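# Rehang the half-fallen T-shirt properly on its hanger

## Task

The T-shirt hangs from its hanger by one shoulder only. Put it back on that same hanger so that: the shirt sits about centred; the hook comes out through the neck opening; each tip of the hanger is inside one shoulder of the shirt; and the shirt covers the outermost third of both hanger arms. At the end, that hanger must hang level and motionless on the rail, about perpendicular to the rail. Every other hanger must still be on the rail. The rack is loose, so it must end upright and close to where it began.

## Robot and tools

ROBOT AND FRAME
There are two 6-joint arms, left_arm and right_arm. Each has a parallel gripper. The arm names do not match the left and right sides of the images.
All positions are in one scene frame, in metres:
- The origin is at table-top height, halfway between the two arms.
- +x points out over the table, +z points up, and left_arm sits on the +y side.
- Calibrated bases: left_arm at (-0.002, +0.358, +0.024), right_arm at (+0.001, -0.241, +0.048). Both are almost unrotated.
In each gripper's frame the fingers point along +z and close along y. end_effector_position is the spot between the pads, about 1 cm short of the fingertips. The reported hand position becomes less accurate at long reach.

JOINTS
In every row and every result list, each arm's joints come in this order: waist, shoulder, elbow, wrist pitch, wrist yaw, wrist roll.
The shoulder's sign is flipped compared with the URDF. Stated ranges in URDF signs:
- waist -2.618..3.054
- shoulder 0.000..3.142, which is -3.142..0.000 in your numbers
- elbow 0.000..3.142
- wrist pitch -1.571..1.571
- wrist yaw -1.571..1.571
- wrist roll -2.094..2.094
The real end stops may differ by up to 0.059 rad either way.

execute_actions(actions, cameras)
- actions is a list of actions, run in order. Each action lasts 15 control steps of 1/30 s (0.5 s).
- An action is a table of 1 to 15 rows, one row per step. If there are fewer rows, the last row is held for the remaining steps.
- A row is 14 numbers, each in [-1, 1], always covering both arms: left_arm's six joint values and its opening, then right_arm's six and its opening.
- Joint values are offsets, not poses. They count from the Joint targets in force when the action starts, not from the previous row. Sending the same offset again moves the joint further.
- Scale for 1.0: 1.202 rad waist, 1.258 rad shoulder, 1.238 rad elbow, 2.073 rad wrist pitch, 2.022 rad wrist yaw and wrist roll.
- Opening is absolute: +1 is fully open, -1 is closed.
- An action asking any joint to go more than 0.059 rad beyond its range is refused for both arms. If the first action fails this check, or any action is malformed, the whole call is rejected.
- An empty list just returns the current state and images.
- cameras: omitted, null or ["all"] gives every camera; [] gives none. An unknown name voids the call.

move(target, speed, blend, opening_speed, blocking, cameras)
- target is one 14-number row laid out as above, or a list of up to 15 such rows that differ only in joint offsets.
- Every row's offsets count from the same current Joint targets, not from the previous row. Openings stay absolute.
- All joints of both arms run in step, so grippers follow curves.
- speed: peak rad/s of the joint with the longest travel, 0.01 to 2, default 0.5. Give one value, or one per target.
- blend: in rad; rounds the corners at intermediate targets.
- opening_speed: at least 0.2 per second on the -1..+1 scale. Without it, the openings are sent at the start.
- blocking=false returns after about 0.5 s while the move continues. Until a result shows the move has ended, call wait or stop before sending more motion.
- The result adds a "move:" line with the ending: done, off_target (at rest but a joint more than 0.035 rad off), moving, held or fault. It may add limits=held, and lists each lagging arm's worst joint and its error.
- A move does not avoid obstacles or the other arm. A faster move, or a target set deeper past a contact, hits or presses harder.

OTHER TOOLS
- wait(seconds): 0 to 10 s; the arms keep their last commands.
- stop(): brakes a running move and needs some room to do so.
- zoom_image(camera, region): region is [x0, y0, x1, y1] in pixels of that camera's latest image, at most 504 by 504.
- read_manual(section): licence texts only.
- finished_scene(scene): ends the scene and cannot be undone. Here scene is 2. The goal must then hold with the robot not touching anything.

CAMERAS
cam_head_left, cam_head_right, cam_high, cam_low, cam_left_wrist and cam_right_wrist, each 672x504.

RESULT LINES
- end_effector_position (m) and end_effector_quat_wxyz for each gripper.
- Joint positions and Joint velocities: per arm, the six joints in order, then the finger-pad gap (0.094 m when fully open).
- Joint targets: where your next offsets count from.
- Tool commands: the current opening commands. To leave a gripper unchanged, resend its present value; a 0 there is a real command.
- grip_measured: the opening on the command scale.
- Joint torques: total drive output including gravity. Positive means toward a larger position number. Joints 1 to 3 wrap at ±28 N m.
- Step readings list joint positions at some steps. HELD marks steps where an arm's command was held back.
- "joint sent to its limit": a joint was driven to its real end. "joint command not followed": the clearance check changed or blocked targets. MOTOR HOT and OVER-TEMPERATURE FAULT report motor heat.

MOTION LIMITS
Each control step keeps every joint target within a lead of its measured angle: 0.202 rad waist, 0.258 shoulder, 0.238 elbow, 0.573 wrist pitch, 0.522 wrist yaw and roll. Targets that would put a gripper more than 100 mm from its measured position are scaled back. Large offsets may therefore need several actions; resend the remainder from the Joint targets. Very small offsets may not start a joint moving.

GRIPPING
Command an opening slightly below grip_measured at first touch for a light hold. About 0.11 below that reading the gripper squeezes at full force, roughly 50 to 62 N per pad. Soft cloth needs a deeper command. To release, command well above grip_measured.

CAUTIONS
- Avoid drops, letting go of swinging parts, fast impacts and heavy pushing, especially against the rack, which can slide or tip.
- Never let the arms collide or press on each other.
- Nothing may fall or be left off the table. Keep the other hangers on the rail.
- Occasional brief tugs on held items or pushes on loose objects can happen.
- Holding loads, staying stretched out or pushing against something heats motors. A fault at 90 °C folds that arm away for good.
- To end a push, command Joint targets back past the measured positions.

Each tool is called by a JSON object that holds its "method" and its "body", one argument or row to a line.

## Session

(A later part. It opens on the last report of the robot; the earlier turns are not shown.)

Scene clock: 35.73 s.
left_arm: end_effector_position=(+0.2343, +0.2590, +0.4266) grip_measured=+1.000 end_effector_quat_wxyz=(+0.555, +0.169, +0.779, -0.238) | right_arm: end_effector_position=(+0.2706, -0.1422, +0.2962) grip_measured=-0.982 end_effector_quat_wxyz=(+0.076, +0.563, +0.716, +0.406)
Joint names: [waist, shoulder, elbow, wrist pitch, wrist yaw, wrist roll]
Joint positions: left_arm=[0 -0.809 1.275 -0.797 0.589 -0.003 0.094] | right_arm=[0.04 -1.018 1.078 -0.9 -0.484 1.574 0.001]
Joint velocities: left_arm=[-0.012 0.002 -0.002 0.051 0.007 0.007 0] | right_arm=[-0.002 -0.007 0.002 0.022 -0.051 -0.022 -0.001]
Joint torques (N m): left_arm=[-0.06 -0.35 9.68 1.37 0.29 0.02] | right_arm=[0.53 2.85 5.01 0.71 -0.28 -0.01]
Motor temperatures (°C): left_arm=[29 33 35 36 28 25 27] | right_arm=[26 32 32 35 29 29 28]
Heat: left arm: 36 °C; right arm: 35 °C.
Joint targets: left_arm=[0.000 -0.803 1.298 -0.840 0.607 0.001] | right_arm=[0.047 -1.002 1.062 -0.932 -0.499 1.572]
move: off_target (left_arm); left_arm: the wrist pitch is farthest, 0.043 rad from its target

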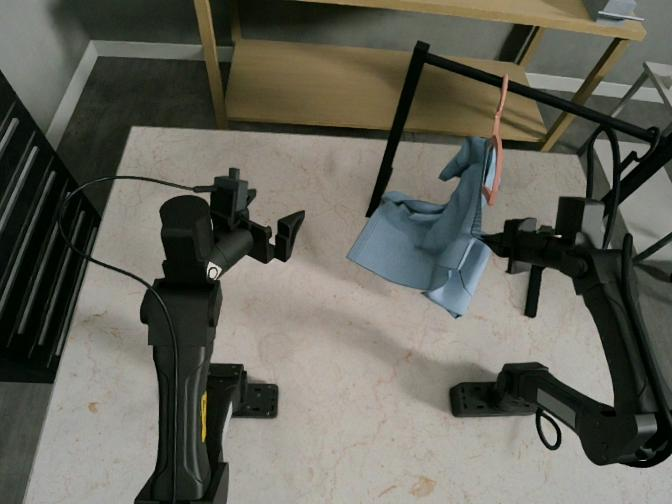

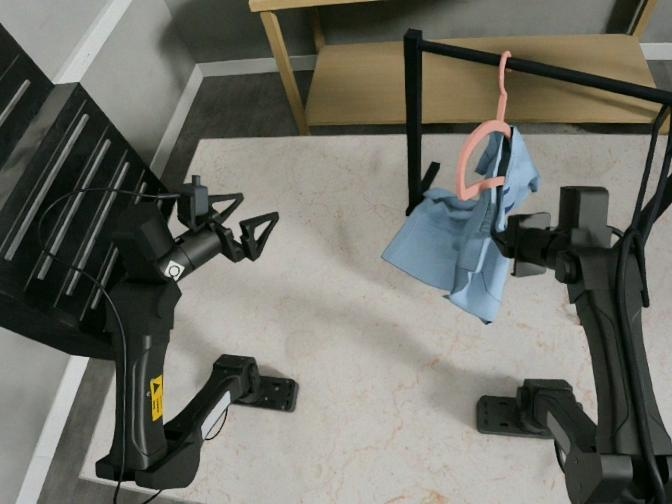

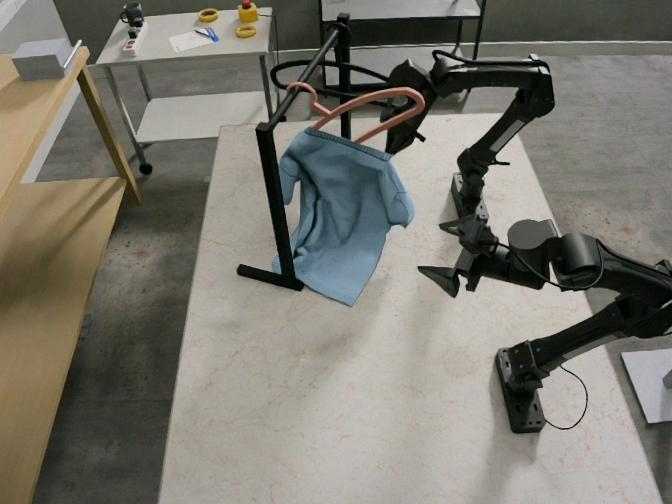

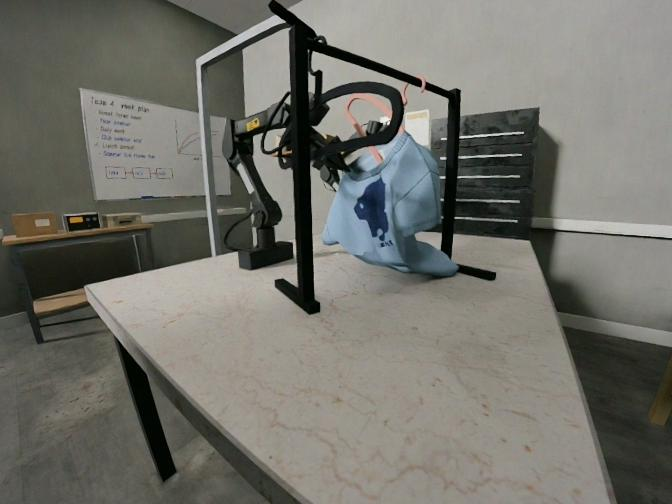

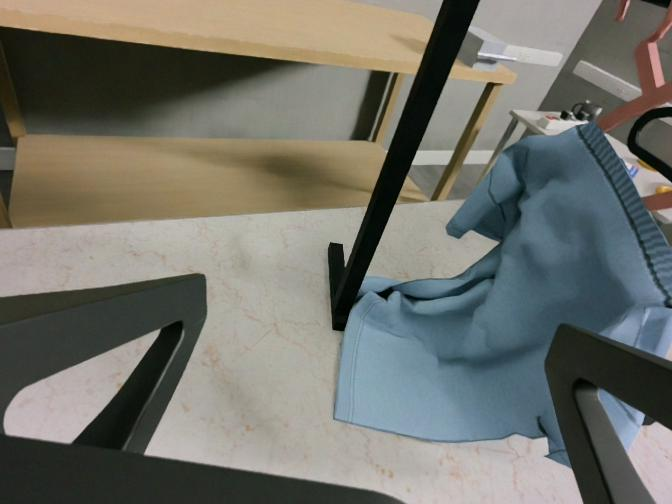

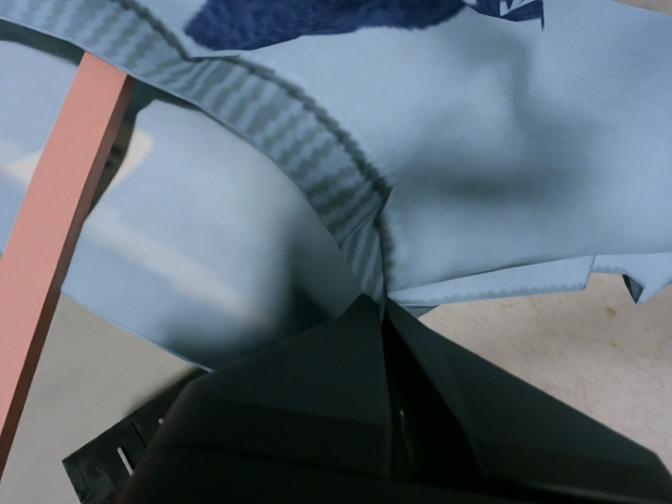

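{"method": "move", "body": {
  "target": [-0.25,0,0,0,0.0,0,1, 0,0,0,0,0,0,-1]
}}

{"method": "zoom_image", "body": {
  "camera": "cam_left_wrist",
  "region": [200, 0, 672, 400]
}}

{"method": "zoom_image", "body": {
  "camera": "cam_high",
  "region": [220, 50, 472, 320]
}}

Scene clock: 37.00 s.
left_arm: end_effector_position=(+0.1946, +0.1939, +0.4267) grip_measured=+1.000 end_effector_quat_wxyz=(+0.513, +0.283, +0.745, -0.319) | right_arm: end_effector_position=(+0.2706, -0.1422, +0.2962) grip_measured=-0.982 end_effector_quat_wxyz=(+0.076, +0.563, +0.716, +0.406)
Joint names: [waist, shoulder, elbow, wrist pitch, wrist yaw, wrist roll]
Joint positions: left_arm=[-0.296 -0.809 1.275 -0.797 0.593 -0.003 0.094] | right_arm=[0.04 -1.018 1.078 -0.9 -0.484 1.574 0.001]
Joint velocities: left_arm=[0.012 0.007 -0.022 -0.007 -0.066 0.051 0] | right_arm=[-0.002 0.002 -0.022 -0.066 -0.037 -0.007 -0.001]
Joint torques (N m): left_arm=[-0.24 -0.58 9.43 1.4 0.17 0] | right_arm=[0.5 2.88 4.98 0.69 -0.27 -0.01]
Motor temperatures (°C): left_arm=[29 33 35 36 28 25 27] | right_arm=[26 32 32 35 29 29 28]
Heat: left arm: 36 °C; right arm: 35 °C.
Joint targets: left_arm=[-0.300 -0.803 1.298 -0.840 0.607 0.001] | right_arm=[0.047 -1.002 1.062 -0.932 -0.499 1.572]
move: off_target (left_arm); left_arm: the wrist pitch is farthest, 0.043 rad from its target

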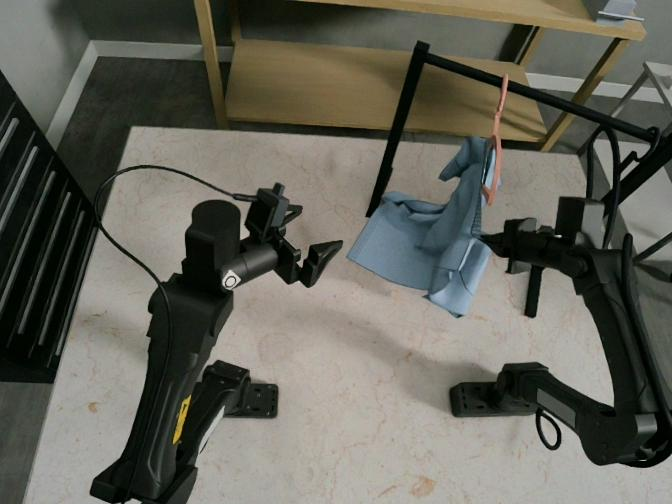

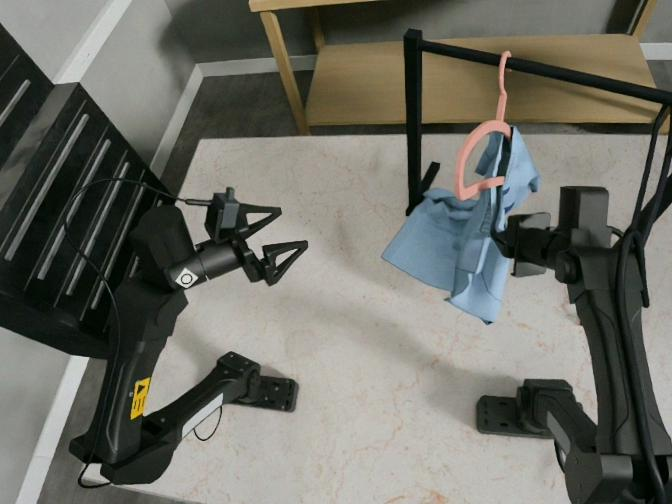

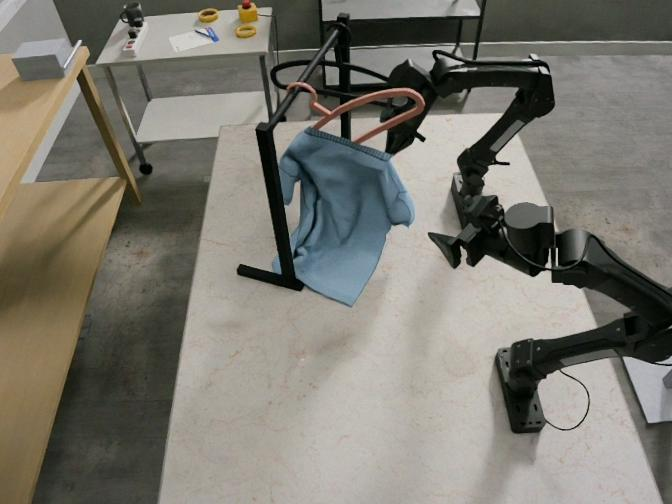

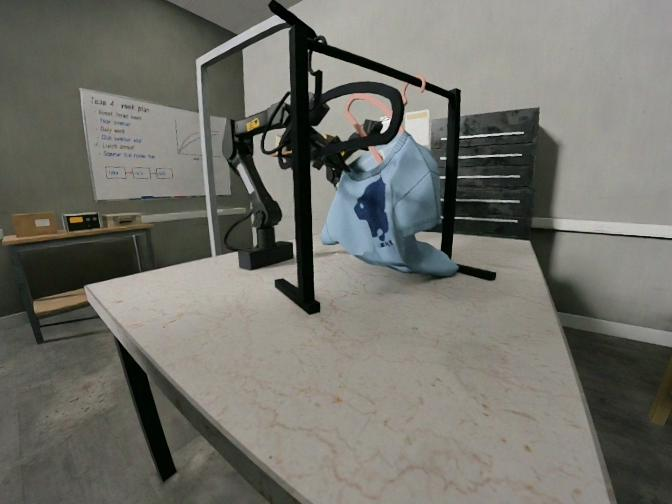

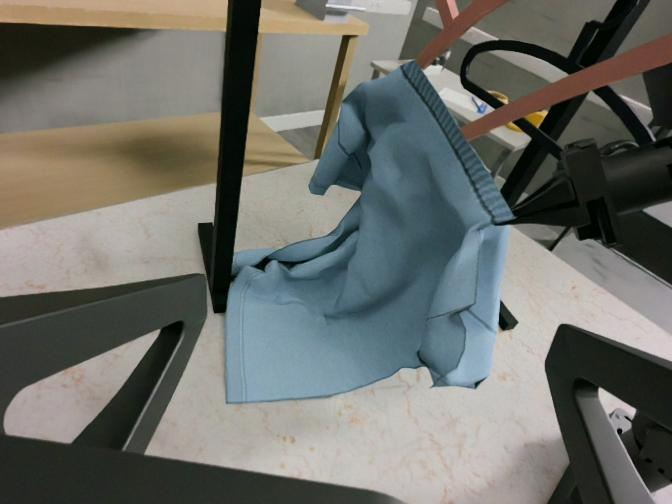

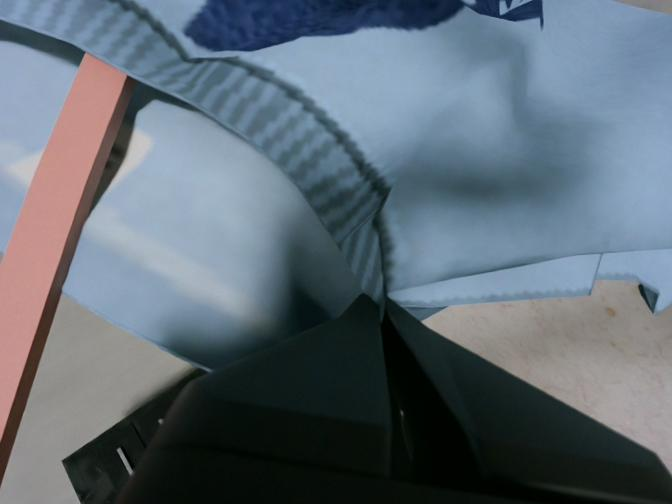

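Scaled by 1.068 from the camera's 672x504 image, which has a finer 960x720 frame.

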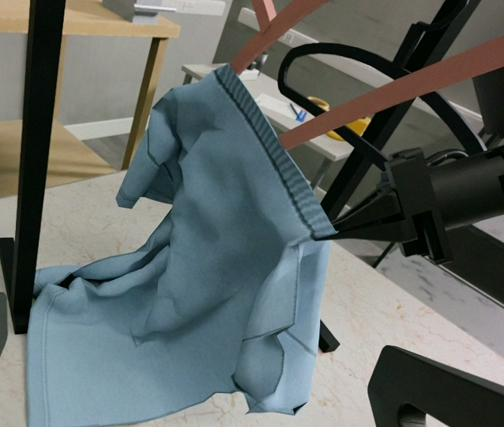

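Scaled by 1.867 from the camera's 672x504 image, which has a finer 960x720 frame.

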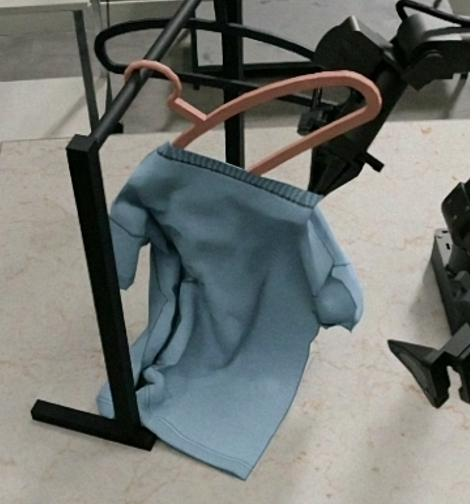

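{"method": "move", "body": {
  "target": [0,0,0,0,0.0,0,1, -0.0778,-0.448,0.2544,0.1196,0,0,-1],
  "speed": 0.35
}}

{"method": "zoom_image", "body": {
  "camera": "cam_left_wrist",
  "region": [272, 0, 672, 300]
}}

Scene clock: 41.10 s.
left_arm: end_effector_position=(+0.1946, +0.1939, +0.4267) grip_measured=+1.000 end_effector_quat_wxyz=(+0.513, +0.283, +0.745, -0.319) | right_arm: end_effector_position=(+0.4060, -0.1683, +0.2491) grip_measured=-0.982 end_effector_quat_wxyz=(+0.055, +0.612, +0.696, +0.372)
Joint names: [waist, shoulder, elbow, wrist pitch, wrist yaw, wrist roll]
Joint positions: left_arm=[-0.296 -0.809 1.275 -0.797 0.593 -0.003 0.094] | right_arm=[-0.042 -1.56 1.333 -0.717 -0.484 1.574 0.001]
Joint velocities: left_arm=[-0.007 0.002 0.002 0.007 -0.007 0.066 0] | right_arm=[-0.002 -0.002 -0.017 0.066 -0.022 -0.037 0]
Joint torques (N m): left_arm=[-0.29 -0.46 9.73 1.37 0.25 0.02] | right_arm=[-0.36 6.23 9.59 1.16 -0.29 -0.01]
Motor temperatures (°C): left_arm=[29 33 35 36 28 25 27] | right_arm=[26 32 32 35 29 29 28]
Heat: left arm: 36 °C; right arm: 35 °C.
Joint targets: left_arm=[-0.300 -0.803 1.298 -0.840 0.607 0.001] | right_arm=[-0.046 -1.566 1.377 -0.684 -0.499 1.572]
move: off_target (left_arm, right_arm); left_arm: the wrist pitch is farthest, 0.043 rad from its target; right_arm: the elbow is farthest, 0.044 rad from its target

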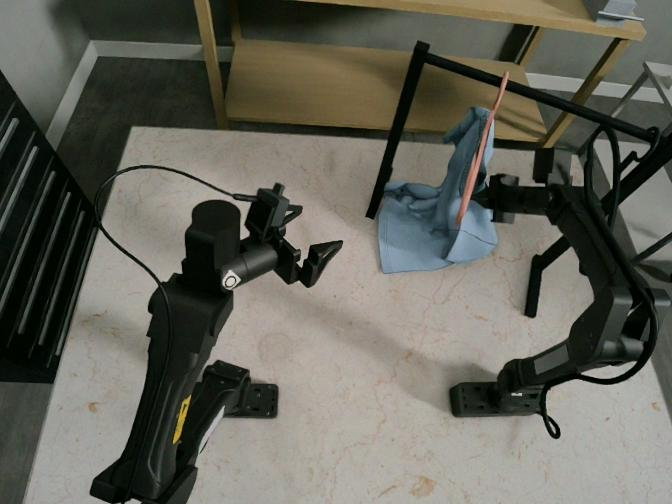

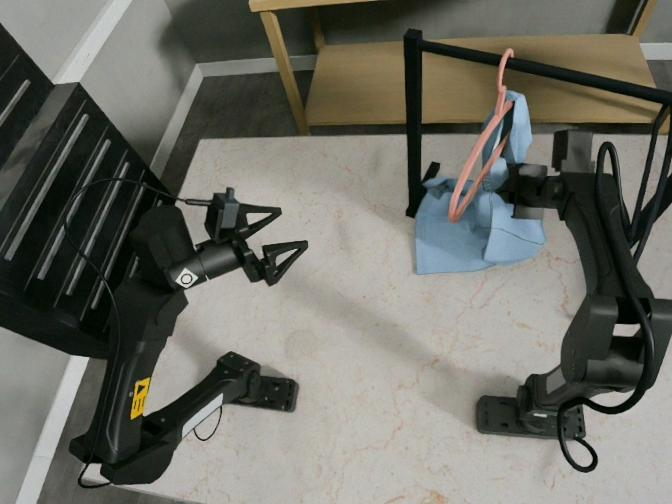

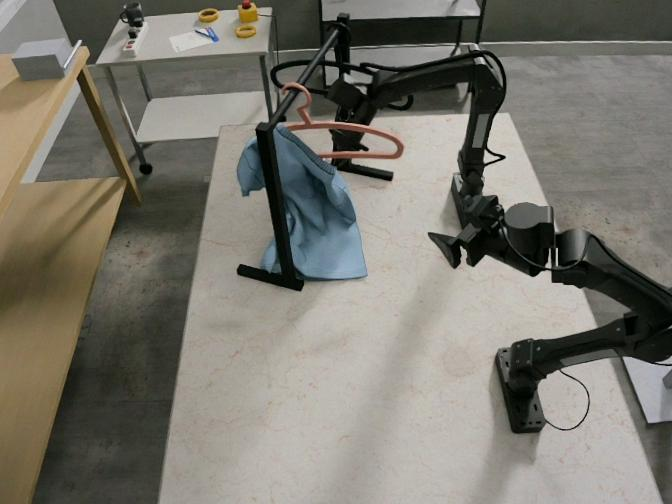

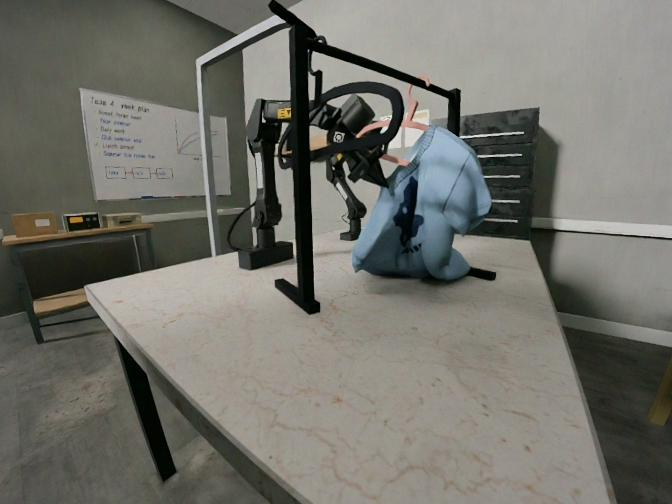

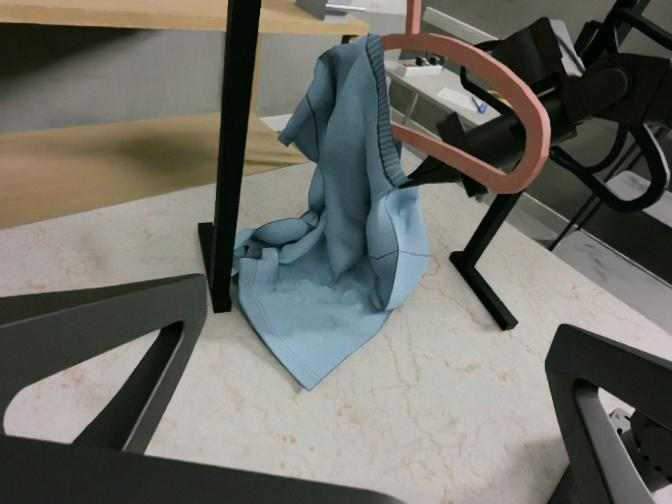

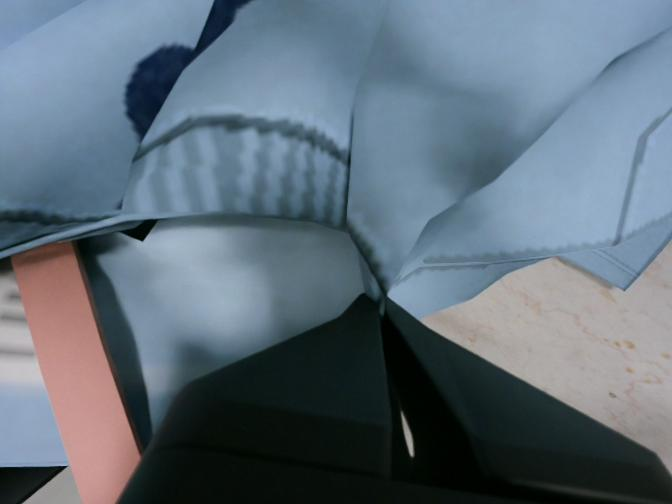

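Scaled by 1.260 from the camera's 672x504 image, which has a finer 960x720 frame.

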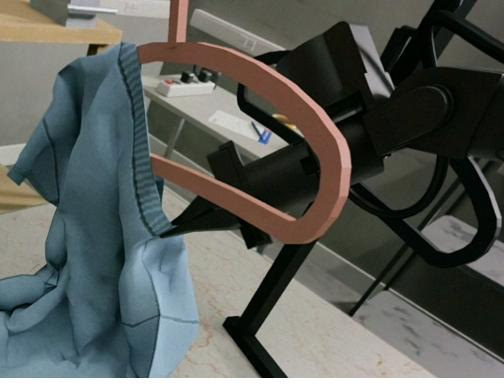

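{"method": "move", "body": {
  "target": [-0.3373,-0.7774,0.2569,0.4848,-0.053,-0.777,-0.15, 0,0,0,0,0,0,-1]
}}

{"method": "zoom_image", "body": {
  "camera": "cam_left_wrist",
  "region": [100, 0, 600, 500]
}}

{"method": "zoom_image", "body": {
  "camera": "cam_head_right",
  "region": [340, 20, 672, 270]
}}

Scene clock: 46.10 s.
left_arm: end_effector_position=(+0.3593, -0.0625, +0.4051) grip_measured=-0.147 end_effector_quat_wxyz=(+0.114, -0.138, +0.710, -0.681) | right_arm: end_effector_position=(+0.4060, -0.1683, +0.2491) grip_measured=-0.982 end_effector_quat_wxyz=(+0.055, +0.612, +0.696, +0.372)
Joint names: [waist, shoulder, elbow, wrist pitch, wrist yaw, wrist roll]
Joint positions: left_arm=[-0.703 -1.76 1.58 0.126 0.504 -1.571 0.04] | right_arm=[-0.042 -1.56 1.333 -0.717 -0.484 1.574 0.001]
Joint velocities: left_arm=[-0.012 0.012 -0.007 -0.007 0.007 -0.007 0] | right_arm=[-0.002 0.007 -0.017 -0.022 0.007 -0.037 0.001]
Joint torques (N m): left_arm=[-0.35 7.21 12.89 2.24 -0.06 0] | right_arm=[-0.35 6.23 9.62 1.16 -0.28 -0.01]
Motor temperatures (°C): left_arm=[29 33 35 38 28 25 27] | right_arm=[26 32 32 35 29 29 29]
Heat: left arm: 38 °C; right arm: 35 °C.
Joint targets: left_arm=[-0.706 -1.781 1.617 0.165 0.499 -1.570] | right_arm=[-0.046 -1.566 1.377 -0.684 -0.499 1.572]
move: off_target (left_arm, right_arm); left_arm: the wrist pitch is farthest, 0.039 rad from its target; right_arm: the elbow is farthest, 0.044 rad from its target

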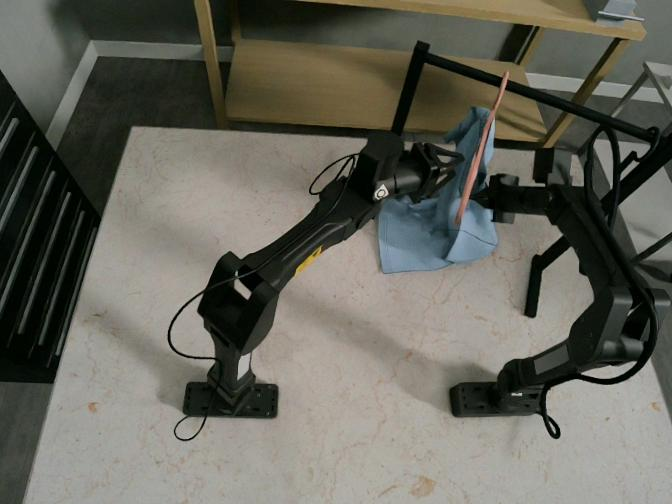

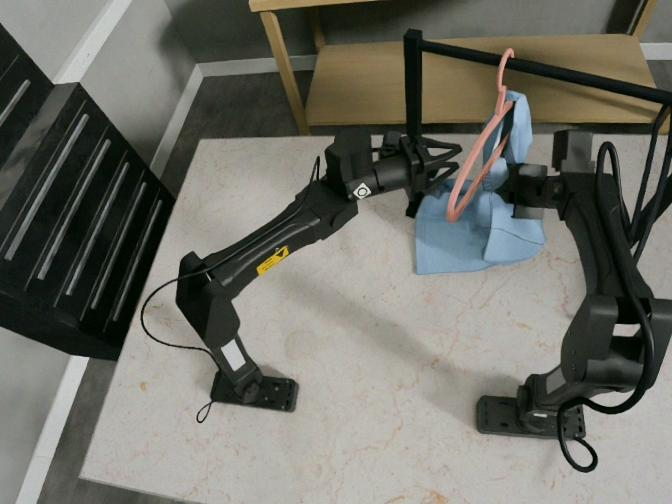

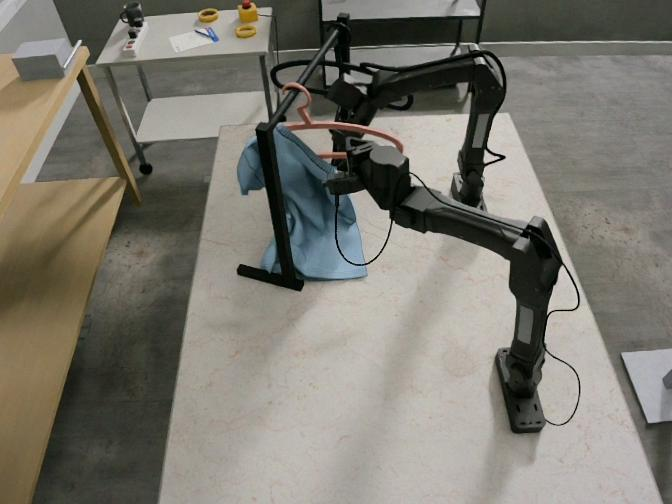

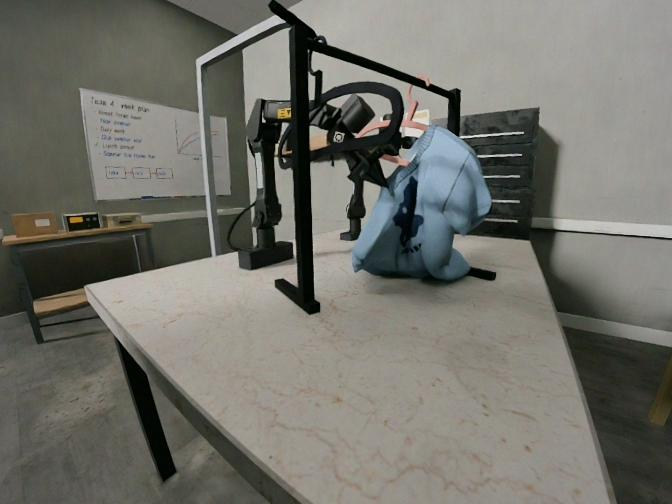

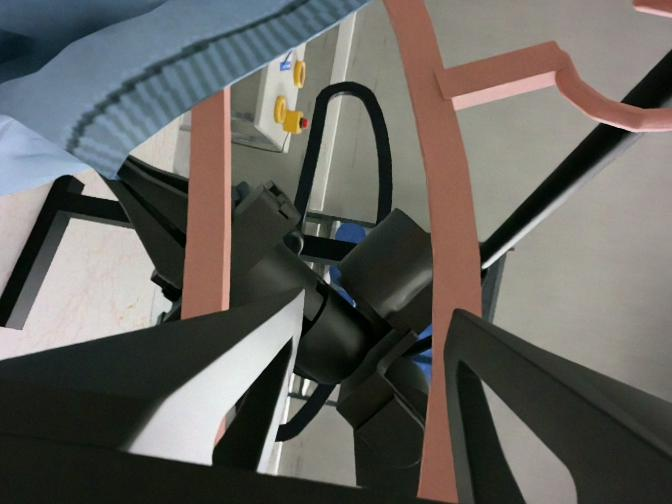

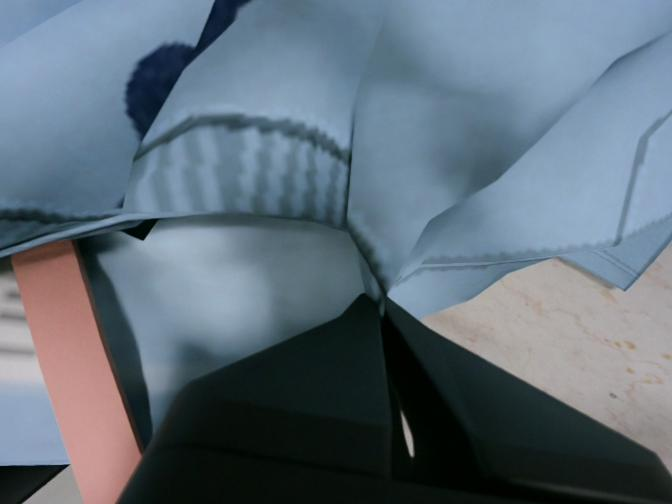

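Scaled by 1.008 from the camera's 672x504 image, which has a finer 960x720 frame.

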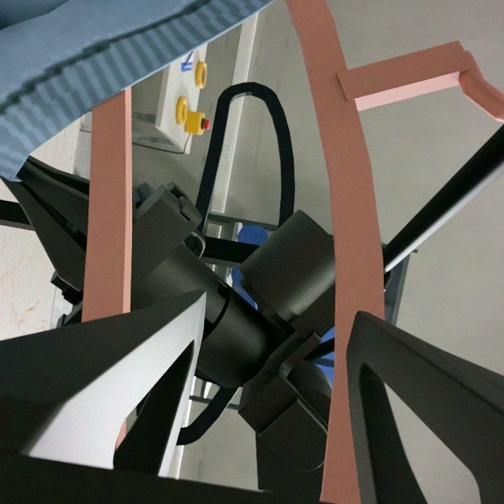

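Scaled by 1.518 from the camera's 672x504 image, which has a finer 960x720 frame.

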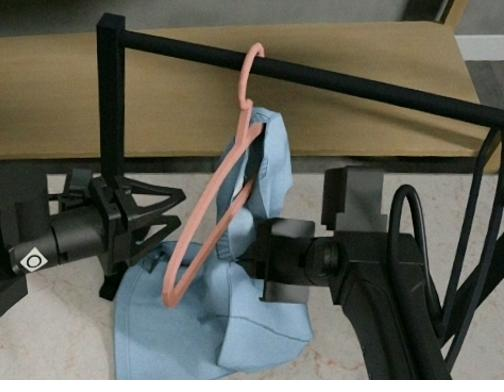

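{"method": "execute_actions", "body": {
  "actions": [],
  "cameras": ["cam_head_left","cam_left_wrist","cam_low"]
}}

Scene clock: 47.33 s.
left_arm: end_effector_position=(+0.3593, -0.0625, +0.4054) grip_measured=-0.147 end_effector_quat_wxyz=(+0.114, -0.139, +0.710, -0.681) | right_arm: end_effector_position=(+0.4060, -0.1683, +0.2491) grip_measured=-0.982 end_effector_quat_wxyz=(+0.055, +0.612, +0.696, +0.372)
Joint names: [waist, shoulder, elbow, wrist pitch, wrist yaw, wrist roll]
Joint positions: left_arm=[-0.703 -1.76 1.58 0.128 0.504 -1.572 0.04] | right_arm=[-0.042 -1.56 1.333 -0.717 -0.484 1.574 0.001]
Joint velocities: left_arm=[0.007 0.007 -0.017 -0.11 0.051 -0.037 -0.001] | right_arm=[0.007 -0.017 0.002 -0.081 -0.066 -0.051 0.001]
Joint torques (N m): left_arm=[-0.28 7.27 12.94 2.24 -0.09 0] | right_arm=[-0.35 6.26 9.61 1.16 -0.29 -0.02]
Motor temperatures (°C): left_arm=[29 33 35 38 28 25 27] | right_arm=[26 32 33 35 29 29 29]
Heat: left arm: 38 °C; right arm: 35 °C.
Joint targets: left_arm=[-0.706 -1.781 1.617 0.165 0.499 -1.570] | right_arm=[-0.046 -1.566 1.377 -0.684 -0.499 1.572]
Tool commands: left_gripper/opening=-0.15 right_gripper/opening=-1.0
Images, in order (width x height): cam_head_left 672x504, cam_low 672x504, cam_left_wrist 672x504.

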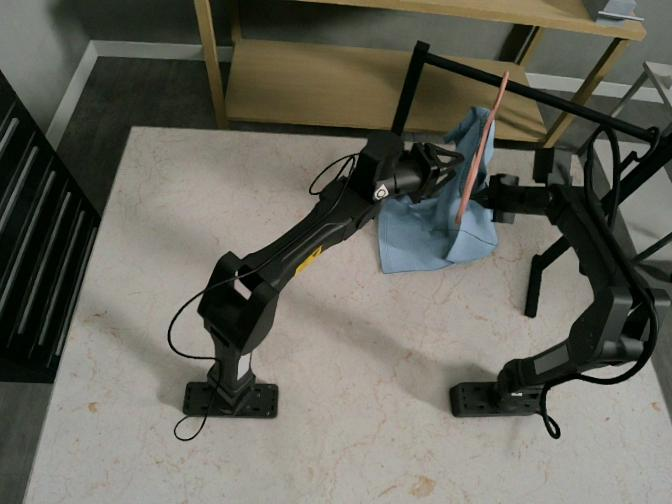

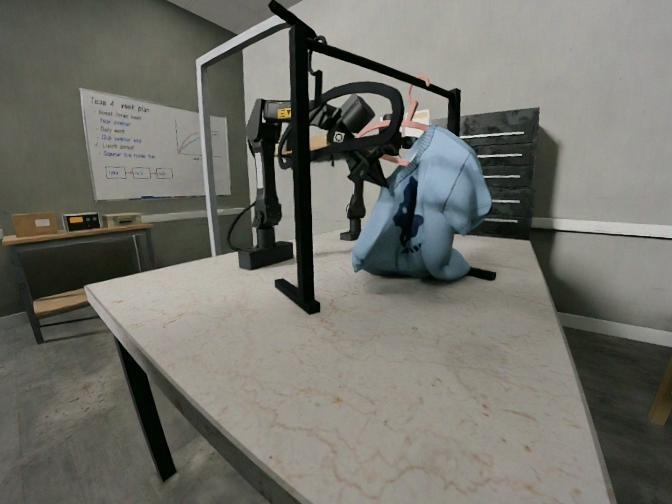

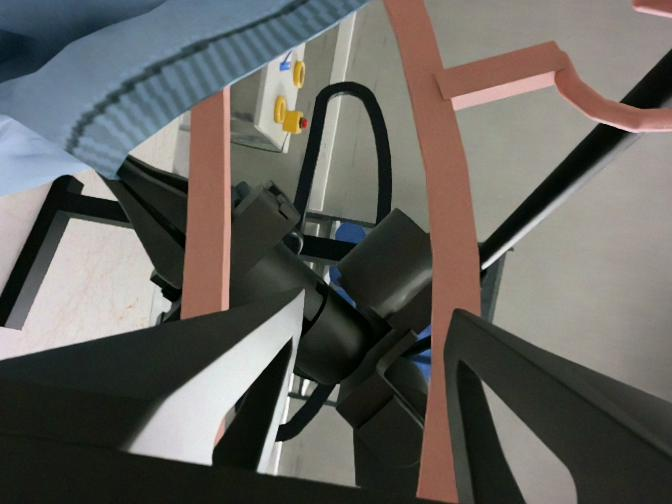

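{"method": "move", "body": {
  "target": [0,0,0.119,-0.0716,0,0,-0.15,0,0,0,0,0,0,-1],
  "speed": 0.3,
  "cameras": ["cam_left_wrist"]
}}

Scene clock: 49.00 s.
left_arm: end_effector_position=(+0.3541, -0.0597, +0.4642) grip_measured=-0.147 end_effector_quat_wxyz=(+0.131, -0.116, +0.686, -0.706) | right_arm: end_effector_position=(+0.4060, -0.1683, +0.2491) grip_measured=-0.982 end_effector_quat_wxyz=(+0.055, +0.612, +0.696, +0.372)
Joint names: [waist, shoulder, elbow, wrist pitch, wrist yaw, wrist roll]
Joint positions: left_arm=[-0.703 -1.76 1.735 0.06 0.512 -1.572 0.04] | right_arm=[-0.042 -1.56 1.333 -0.717 -0.484 1.574 0.001]
Joint velocities: left_arm=[0.017 0.002 -0.017 -0.081 0.037 -0.051 0.001] | right_arm=[0.002 -0.002 0.002 0.007 0.051 -0.066 0]
Joint torques (N m): left_arm=[-0.4 6.97 11.55 1.41 -0.06 0] | right_arm=[-0.34 6.24 9.59 1.16 -0.29 -0.01]
Motor temperatures (°C): left_arm=[29 33 35 38 28 25 27] | right_arm=[26 32 33 35 29 29 29]
Heat: left arm: 38 °C; right arm: 35 °C.
Joint targets: left_arm=[-0.706 -1.781 1.764 0.016 0.499 -1.570] | right_arm=[-0.046 -1.566 1.377 -0.684 -0.499 1.572]
move: off_target (left_arm, right_arm); left_arm: the wrist pitch is farthest, 0.044 rad from its target; right_arm: the elbow is farthest, 0.044 rad from its target
Images, in order (width x height): cam_left_wrist 672x504.

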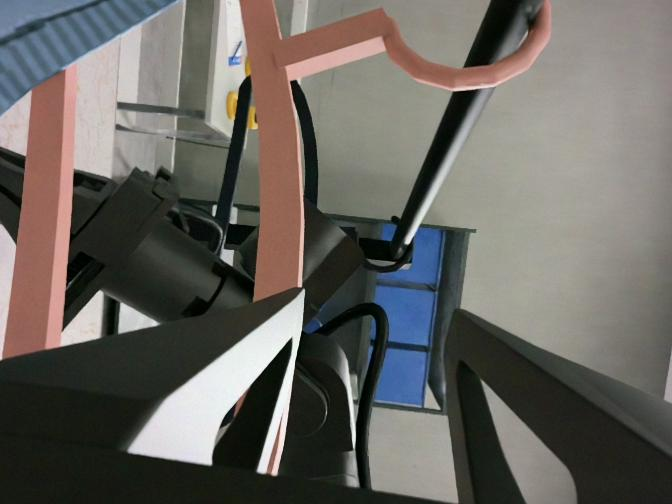

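{"method": "move", "body": {
  "target": [-0.029,-0.1188,0.092,0.0177,0,0,-0.15,0,0,0,0,0,0,-1],
  "speed": 0.2,
  "cameras": ["cam_left_wrist"]
}}

Scene clock: 50.33 s.
left_arm: end_effector_position=(+0.3698, -0.0965, +0.4370) grip_measured=-0.147 end_effector_quat_wxyz=(+0.114, -0.116, +0.698, -0.697) | right_arm: end_effector_position=(+0.4060, -0.1683, +0.2491) grip_measured=-0.982 end_effector_quat_wxyz=(+0.055, +0.612, +0.696, +0.372)
Joint names: [waist, shoulder, elbow, wrist pitch, wrist yaw, wrist roll]
Joint positions: left_arm=[-0.736 -1.903 1.842 0.059 0.503 -1.572 0.04] | right_arm=[-0.042 -1.56 1.333 -0.717 -0.484 1.574 0.001]
Joint velocities: left_arm=[-0.012 -0.002 0.002 0.081 0.007 -0.022 -0.001] | right_arm=[0.002 -0.007 0.002 -0.066 0.007 0.037 0]
Joint torques (N m): left_arm=[-0.46 7.58 12.48 1.77 -0.09 -0.01] | right_arm=[-0.38 6.24 9.61 1.17 -0.29 -0.01]
Motor temperatures (°C): left_arm=[29 33 35 38 28 25 27] | right_arm=[26 32 33 35 29 29 29]
Heat: left arm: 38 °C; right arm: 35 °C.
Joint targets: left_arm=[-0.741 -1.930 1.878 0.053 0.499 -1.570] | right_arm=[-0.046 -1.566 1.377 -0.684 -0.499 1.572]
move: off_target (left_arm, right_arm); left_arm: the elbow is farthest, 0.036 rad from its target; right_arm: the elbow is farthest, 0.044 rad from its target
Images, in order (width x height): cam_left_wrist 672x504.

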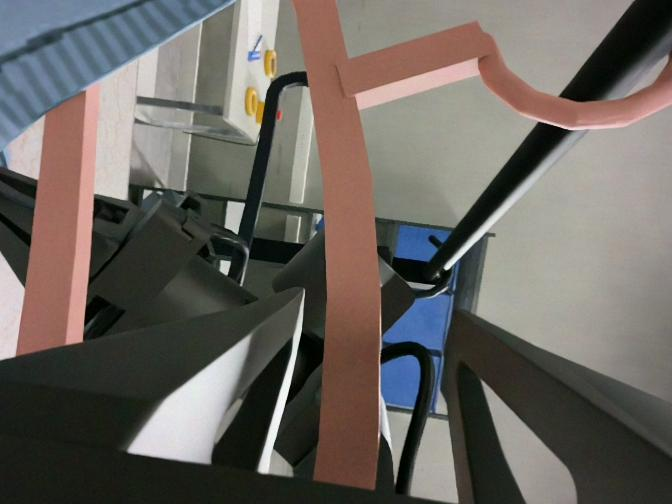

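{"method": "move", "body": {
  "target": [-0.029,-0.142,0.198,-0.032,0,0,-0.15,0,0,0,0,0,0,-1],
  "speed": 0.2,
  "cameras": ["cam_left_wrist","cam_head_left"]
}}

Scene clock: 52.17 s.
left_arm: end_effector_position=(+0.3787, -0.1359, +0.4469) grip_measured=-0.147 end_effector_quat_wxyz=(+0.108, -0.091, +0.688, -0.712) | right_arm: end_effector_position=(+0.4060, -0.1683, +0.2491) grip_measured=-0.982 end_effector_quat_wxyz=(+0.055, +0.612, +0.696, +0.372)
Joint names: [waist, shoulder, elbow, wrist pitch, wrist yaw, wrist roll]
Joint positions: left_arm=[-0.772 -2.075 2.089 0.028 0.512 -1.572 0.04] | right_arm=[-0.042 -1.56 1.333 -0.717 -0.484 1.574 0.001]
Joint velocities: left_arm=[0.017 0.007 0.002 -0.066 -0.066 0.007 0] | right_arm=[0.007 0.007 -0.012 0.007 -0.051 0.051 0.001]
Joint torques (N m): left_arm=[-0.42 8.77 12.27 1.41 -0.1 0.01] | right_arm=[-0.35 6.26 9.61 1.16 -0.29 -0.02]
Motor temperatures (°C): left_arm=[29 33 35 38 28 25 27] | right_arm=[26 32 33 35 29 29 29]
Heat: left arm: 38 °C; right arm: 35 °C.
Joint targets: left_arm=[-0.776 -2.109 2.123 -0.014 0.499 -1.570] | right_arm=[-0.046 -1.566 1.377 -0.684 -0.499 1.572]
move: off_target (left_arm, right_arm); left_arm: the wrist pitch is farthest, 0.041 rad from its target; right_arm: the elbow is farthest, 0.044 rad from its target
Images, in order (width x height): cam_head_left 672x504, cam_left_wrist 672x504.

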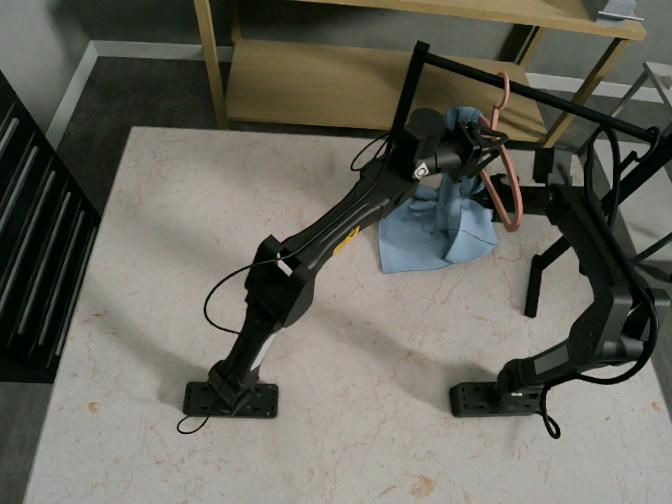

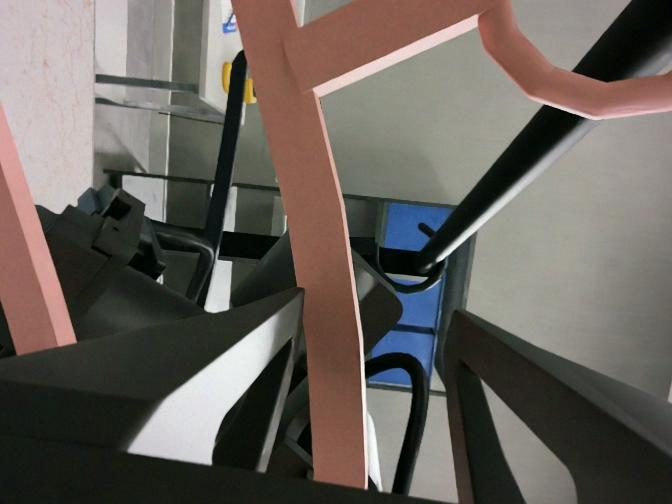

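{"method": "move", "body": {
  "target": [-0.0092,-0.0501,0.0576,-0.004,0,0,-0.15,0,0,0,0,0,0,-1],
  "speed": 0.15,
  "cameras": ["cam_left_wrist"]
}}

Scene clock: 53.43 s.
left_arm: end_effector_position=(+0.3837, -0.1492, +0.4401) grip_measured=-0.147 end_effector_quat_wxyz=(+0.105, -0.088, +0.689, -0.712) | right_arm: end_effector_position=(+0.4060, -0.1683, +0.2491) grip_measured=-0.982 end_effector_quat_wxyz=(+0.055, +0.612, +0.696, +0.372)
Joint names: [waist, shoulder, elbow, wrist pitch, wrist yaw, wrist roll]
Joint positions: left_arm=[-0.781 -2.138 2.159 0.02 0.512 -1.572 0.04] | right_arm=[-0.042 -1.56 1.333 -0.717 -0.484 1.574 0.001]
Joint velocities: left_arm=[-0.002 0.007 0.002 0.051 -0.037 0.125 -0.001] | right_arm=[0.002 -0.007 -0.022 0.037 -0.022 0.022 0]
Joint torques (N m): left_arm=[-0.57 9.17 12.29 1.39 -0.09 0] | right_arm=[-0.36 6.24 9.59 1.16 -0.29 -0.01]
Motor temperatures (°C): left_arm=[29 34 36 38 28 25 27] | right_arm=[26 32 33 35 29 29 29]
Heat: left arm: 38 °C; right arm: 35 °C.
Joint targets: left_arm=[-0.787 -2.172 2.194 -0.022 0.499 -1.570] | right_arm=[-0.046 -1.566 1.377 -0.684 -0.499 1.572]
move: off_target (left_arm, right_arm); left_arm: the wrist pitch is farthest, 0.043 rad from its target; right_arm: the elbow is farthest, 0.044 rad from its target
Images, in order (width x height): cam_left_wrist 672x504.

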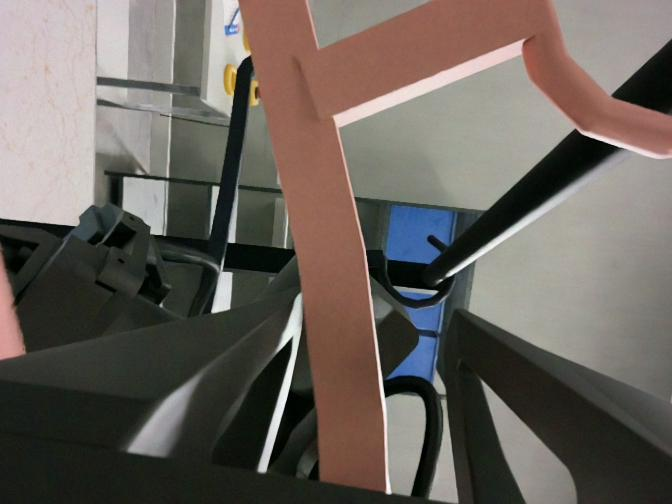

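{"method": "move", "body": {
  "target": [-0.004,-0.02,0.009,0.007,0,0,-0.15,0,0,0,0,0,0,-1],
  "speed": 0.15,
  "cameras": ["cam_left_wrist"]
}}

{"method": "move", "body": {
  "target": [0,0,0,0,0,0,-0.7,0,0,0,0,0,0,-1],
  "opening_speed": 0.4,
  "cameras": ["cam_left_wrist"]
}}

Scene clock: 54.60 s.
left_arm: end_effector_position=(+0.3856, -0.1558, +0.4306) grip_measured=-0.147 end_effector_quat_wxyz=(+0.100, -0.089, +0.693, -0.709) | right_arm: end_effector_position=(+0.4060, -0.1683, +0.2491) grip_measured=-0.982 end_effector_quat_wxyz=(+0.055, +0.612, +0.696, +0.372)
Joint names: [waist, shoulder, elbow, wrist pitch, wrist yaw, wrist roll]
Joint positions: left_arm=[-0.786 -2.163 2.171 0.02 0.512 -1.572 0.04] | right_arm=[-0.042 -1.56 1.333 -0.717 -0.484 1.574 0.001]
Joint velocities: left_arm=[-0.002 0.007 0.007 -0.022 0.051 -0.022 -0.001] | right_arm=[-0.012 0.022 -0.002 -0.022 0.051 0.007 -0.001]
Joint torques (N m): left_arm=[-0.43 9.42 12.15 1.54 -0.11 -0.05] | right_arm=[-0.35 6.23 9.62 1.16 -0.28 -0.02]
Motor temperatures (°C): left_arm=[29 34 36 38 28 25 27] | right_arm=[26 32 33 35 29 29 29]
Heat: left arm: 38 °C; right arm: 35 °C.
Joint targets: left_arm=[-0.791 -2.197 2.205 -0.007 0.499 -1.570] | right_arm=[-0.046 -1.566 1.377 -0.684 -0.499 1.572]
move: off_target (right_arm); right_arm: the elbow is farthest, 0.044 rad from its target
Images, in order (width x height): cam_left_wrist 672x504.

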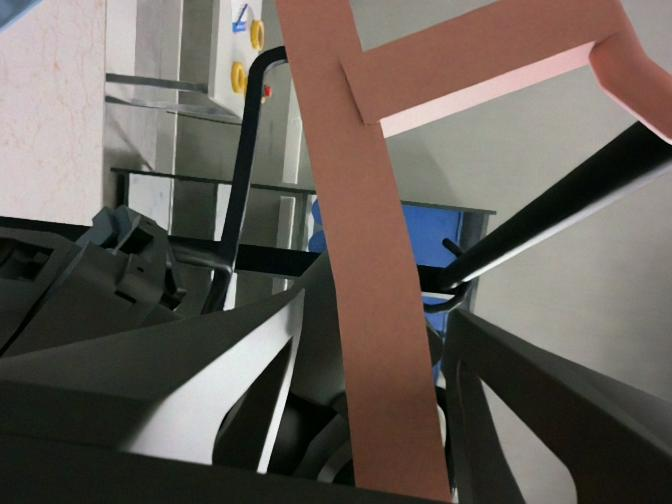

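Scene clock: 56.20 s.
left_arm: end_effector_position=(+0.3879, -0.1568, +0.4237) grip_measured=-0.695 end_effector_quat_wxyz=(+0.094, -0.099, +0.697, -0.703) | right_arm: end_effector_position=(+0.4069, -0.1683, +0.2497) grip_measured=-0.982 end_effector_quat_wxyz=(+0.057, +0.611, +0.696, +0.373)
Joint names: [waist, shoulder, elbow, wrist pitch, wrist yaw, wrist roll]
Joint positions: left_arm=[-0.786 -2.169 2.171 0.007 0.506 -1.583 0.014] | right_arm=[-0.042 -1.56 1.333 -0.713 -0.484 1.574 0.001]
Joint velocities: left_arm=[-0.012 0.002 -0.007 -0.051 0.022 -0.081 0] | right_arm=[-0.017 0.032 -0.007 -0.081 0.007 -0.051 0.001]
Joint torques (N m): left_arm=[-0.55 10 12.31 1.68 -0.03 0.12] | right_arm=[-0.36 6.26 9.62 1.13 -0.29 -0.01]
Motor temperatures (°C): left_arm=[29 34 36 38 28 25 27] | right_arm=[26 32 33 35 29 29 29]
Heat: left arm: 38 °C; right arm: 35 °C.
Joint targets: left_arm=[-0.791 -2.197 2.205 -0.007 0.499 -1.570] | right_arm=[-0.046 -1.566 1.377 -0.684 -0.499 1.572]
move: off_target (right_arm); right_arm: the elbow is farthest, 0.044 rad from its target
Images, in order (width x height): cam_left_wrist 672x504.

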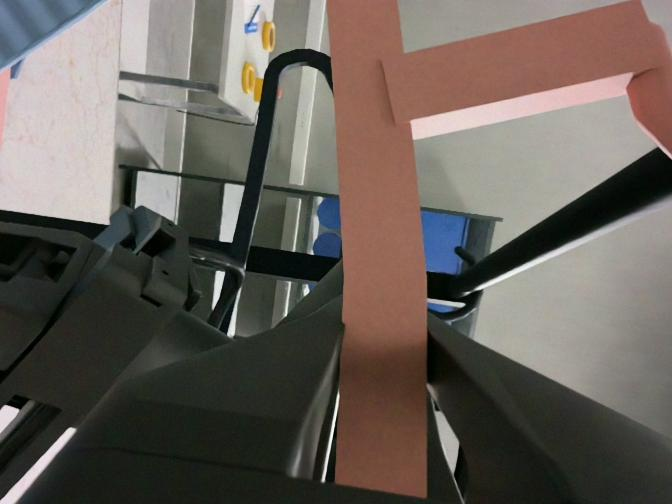

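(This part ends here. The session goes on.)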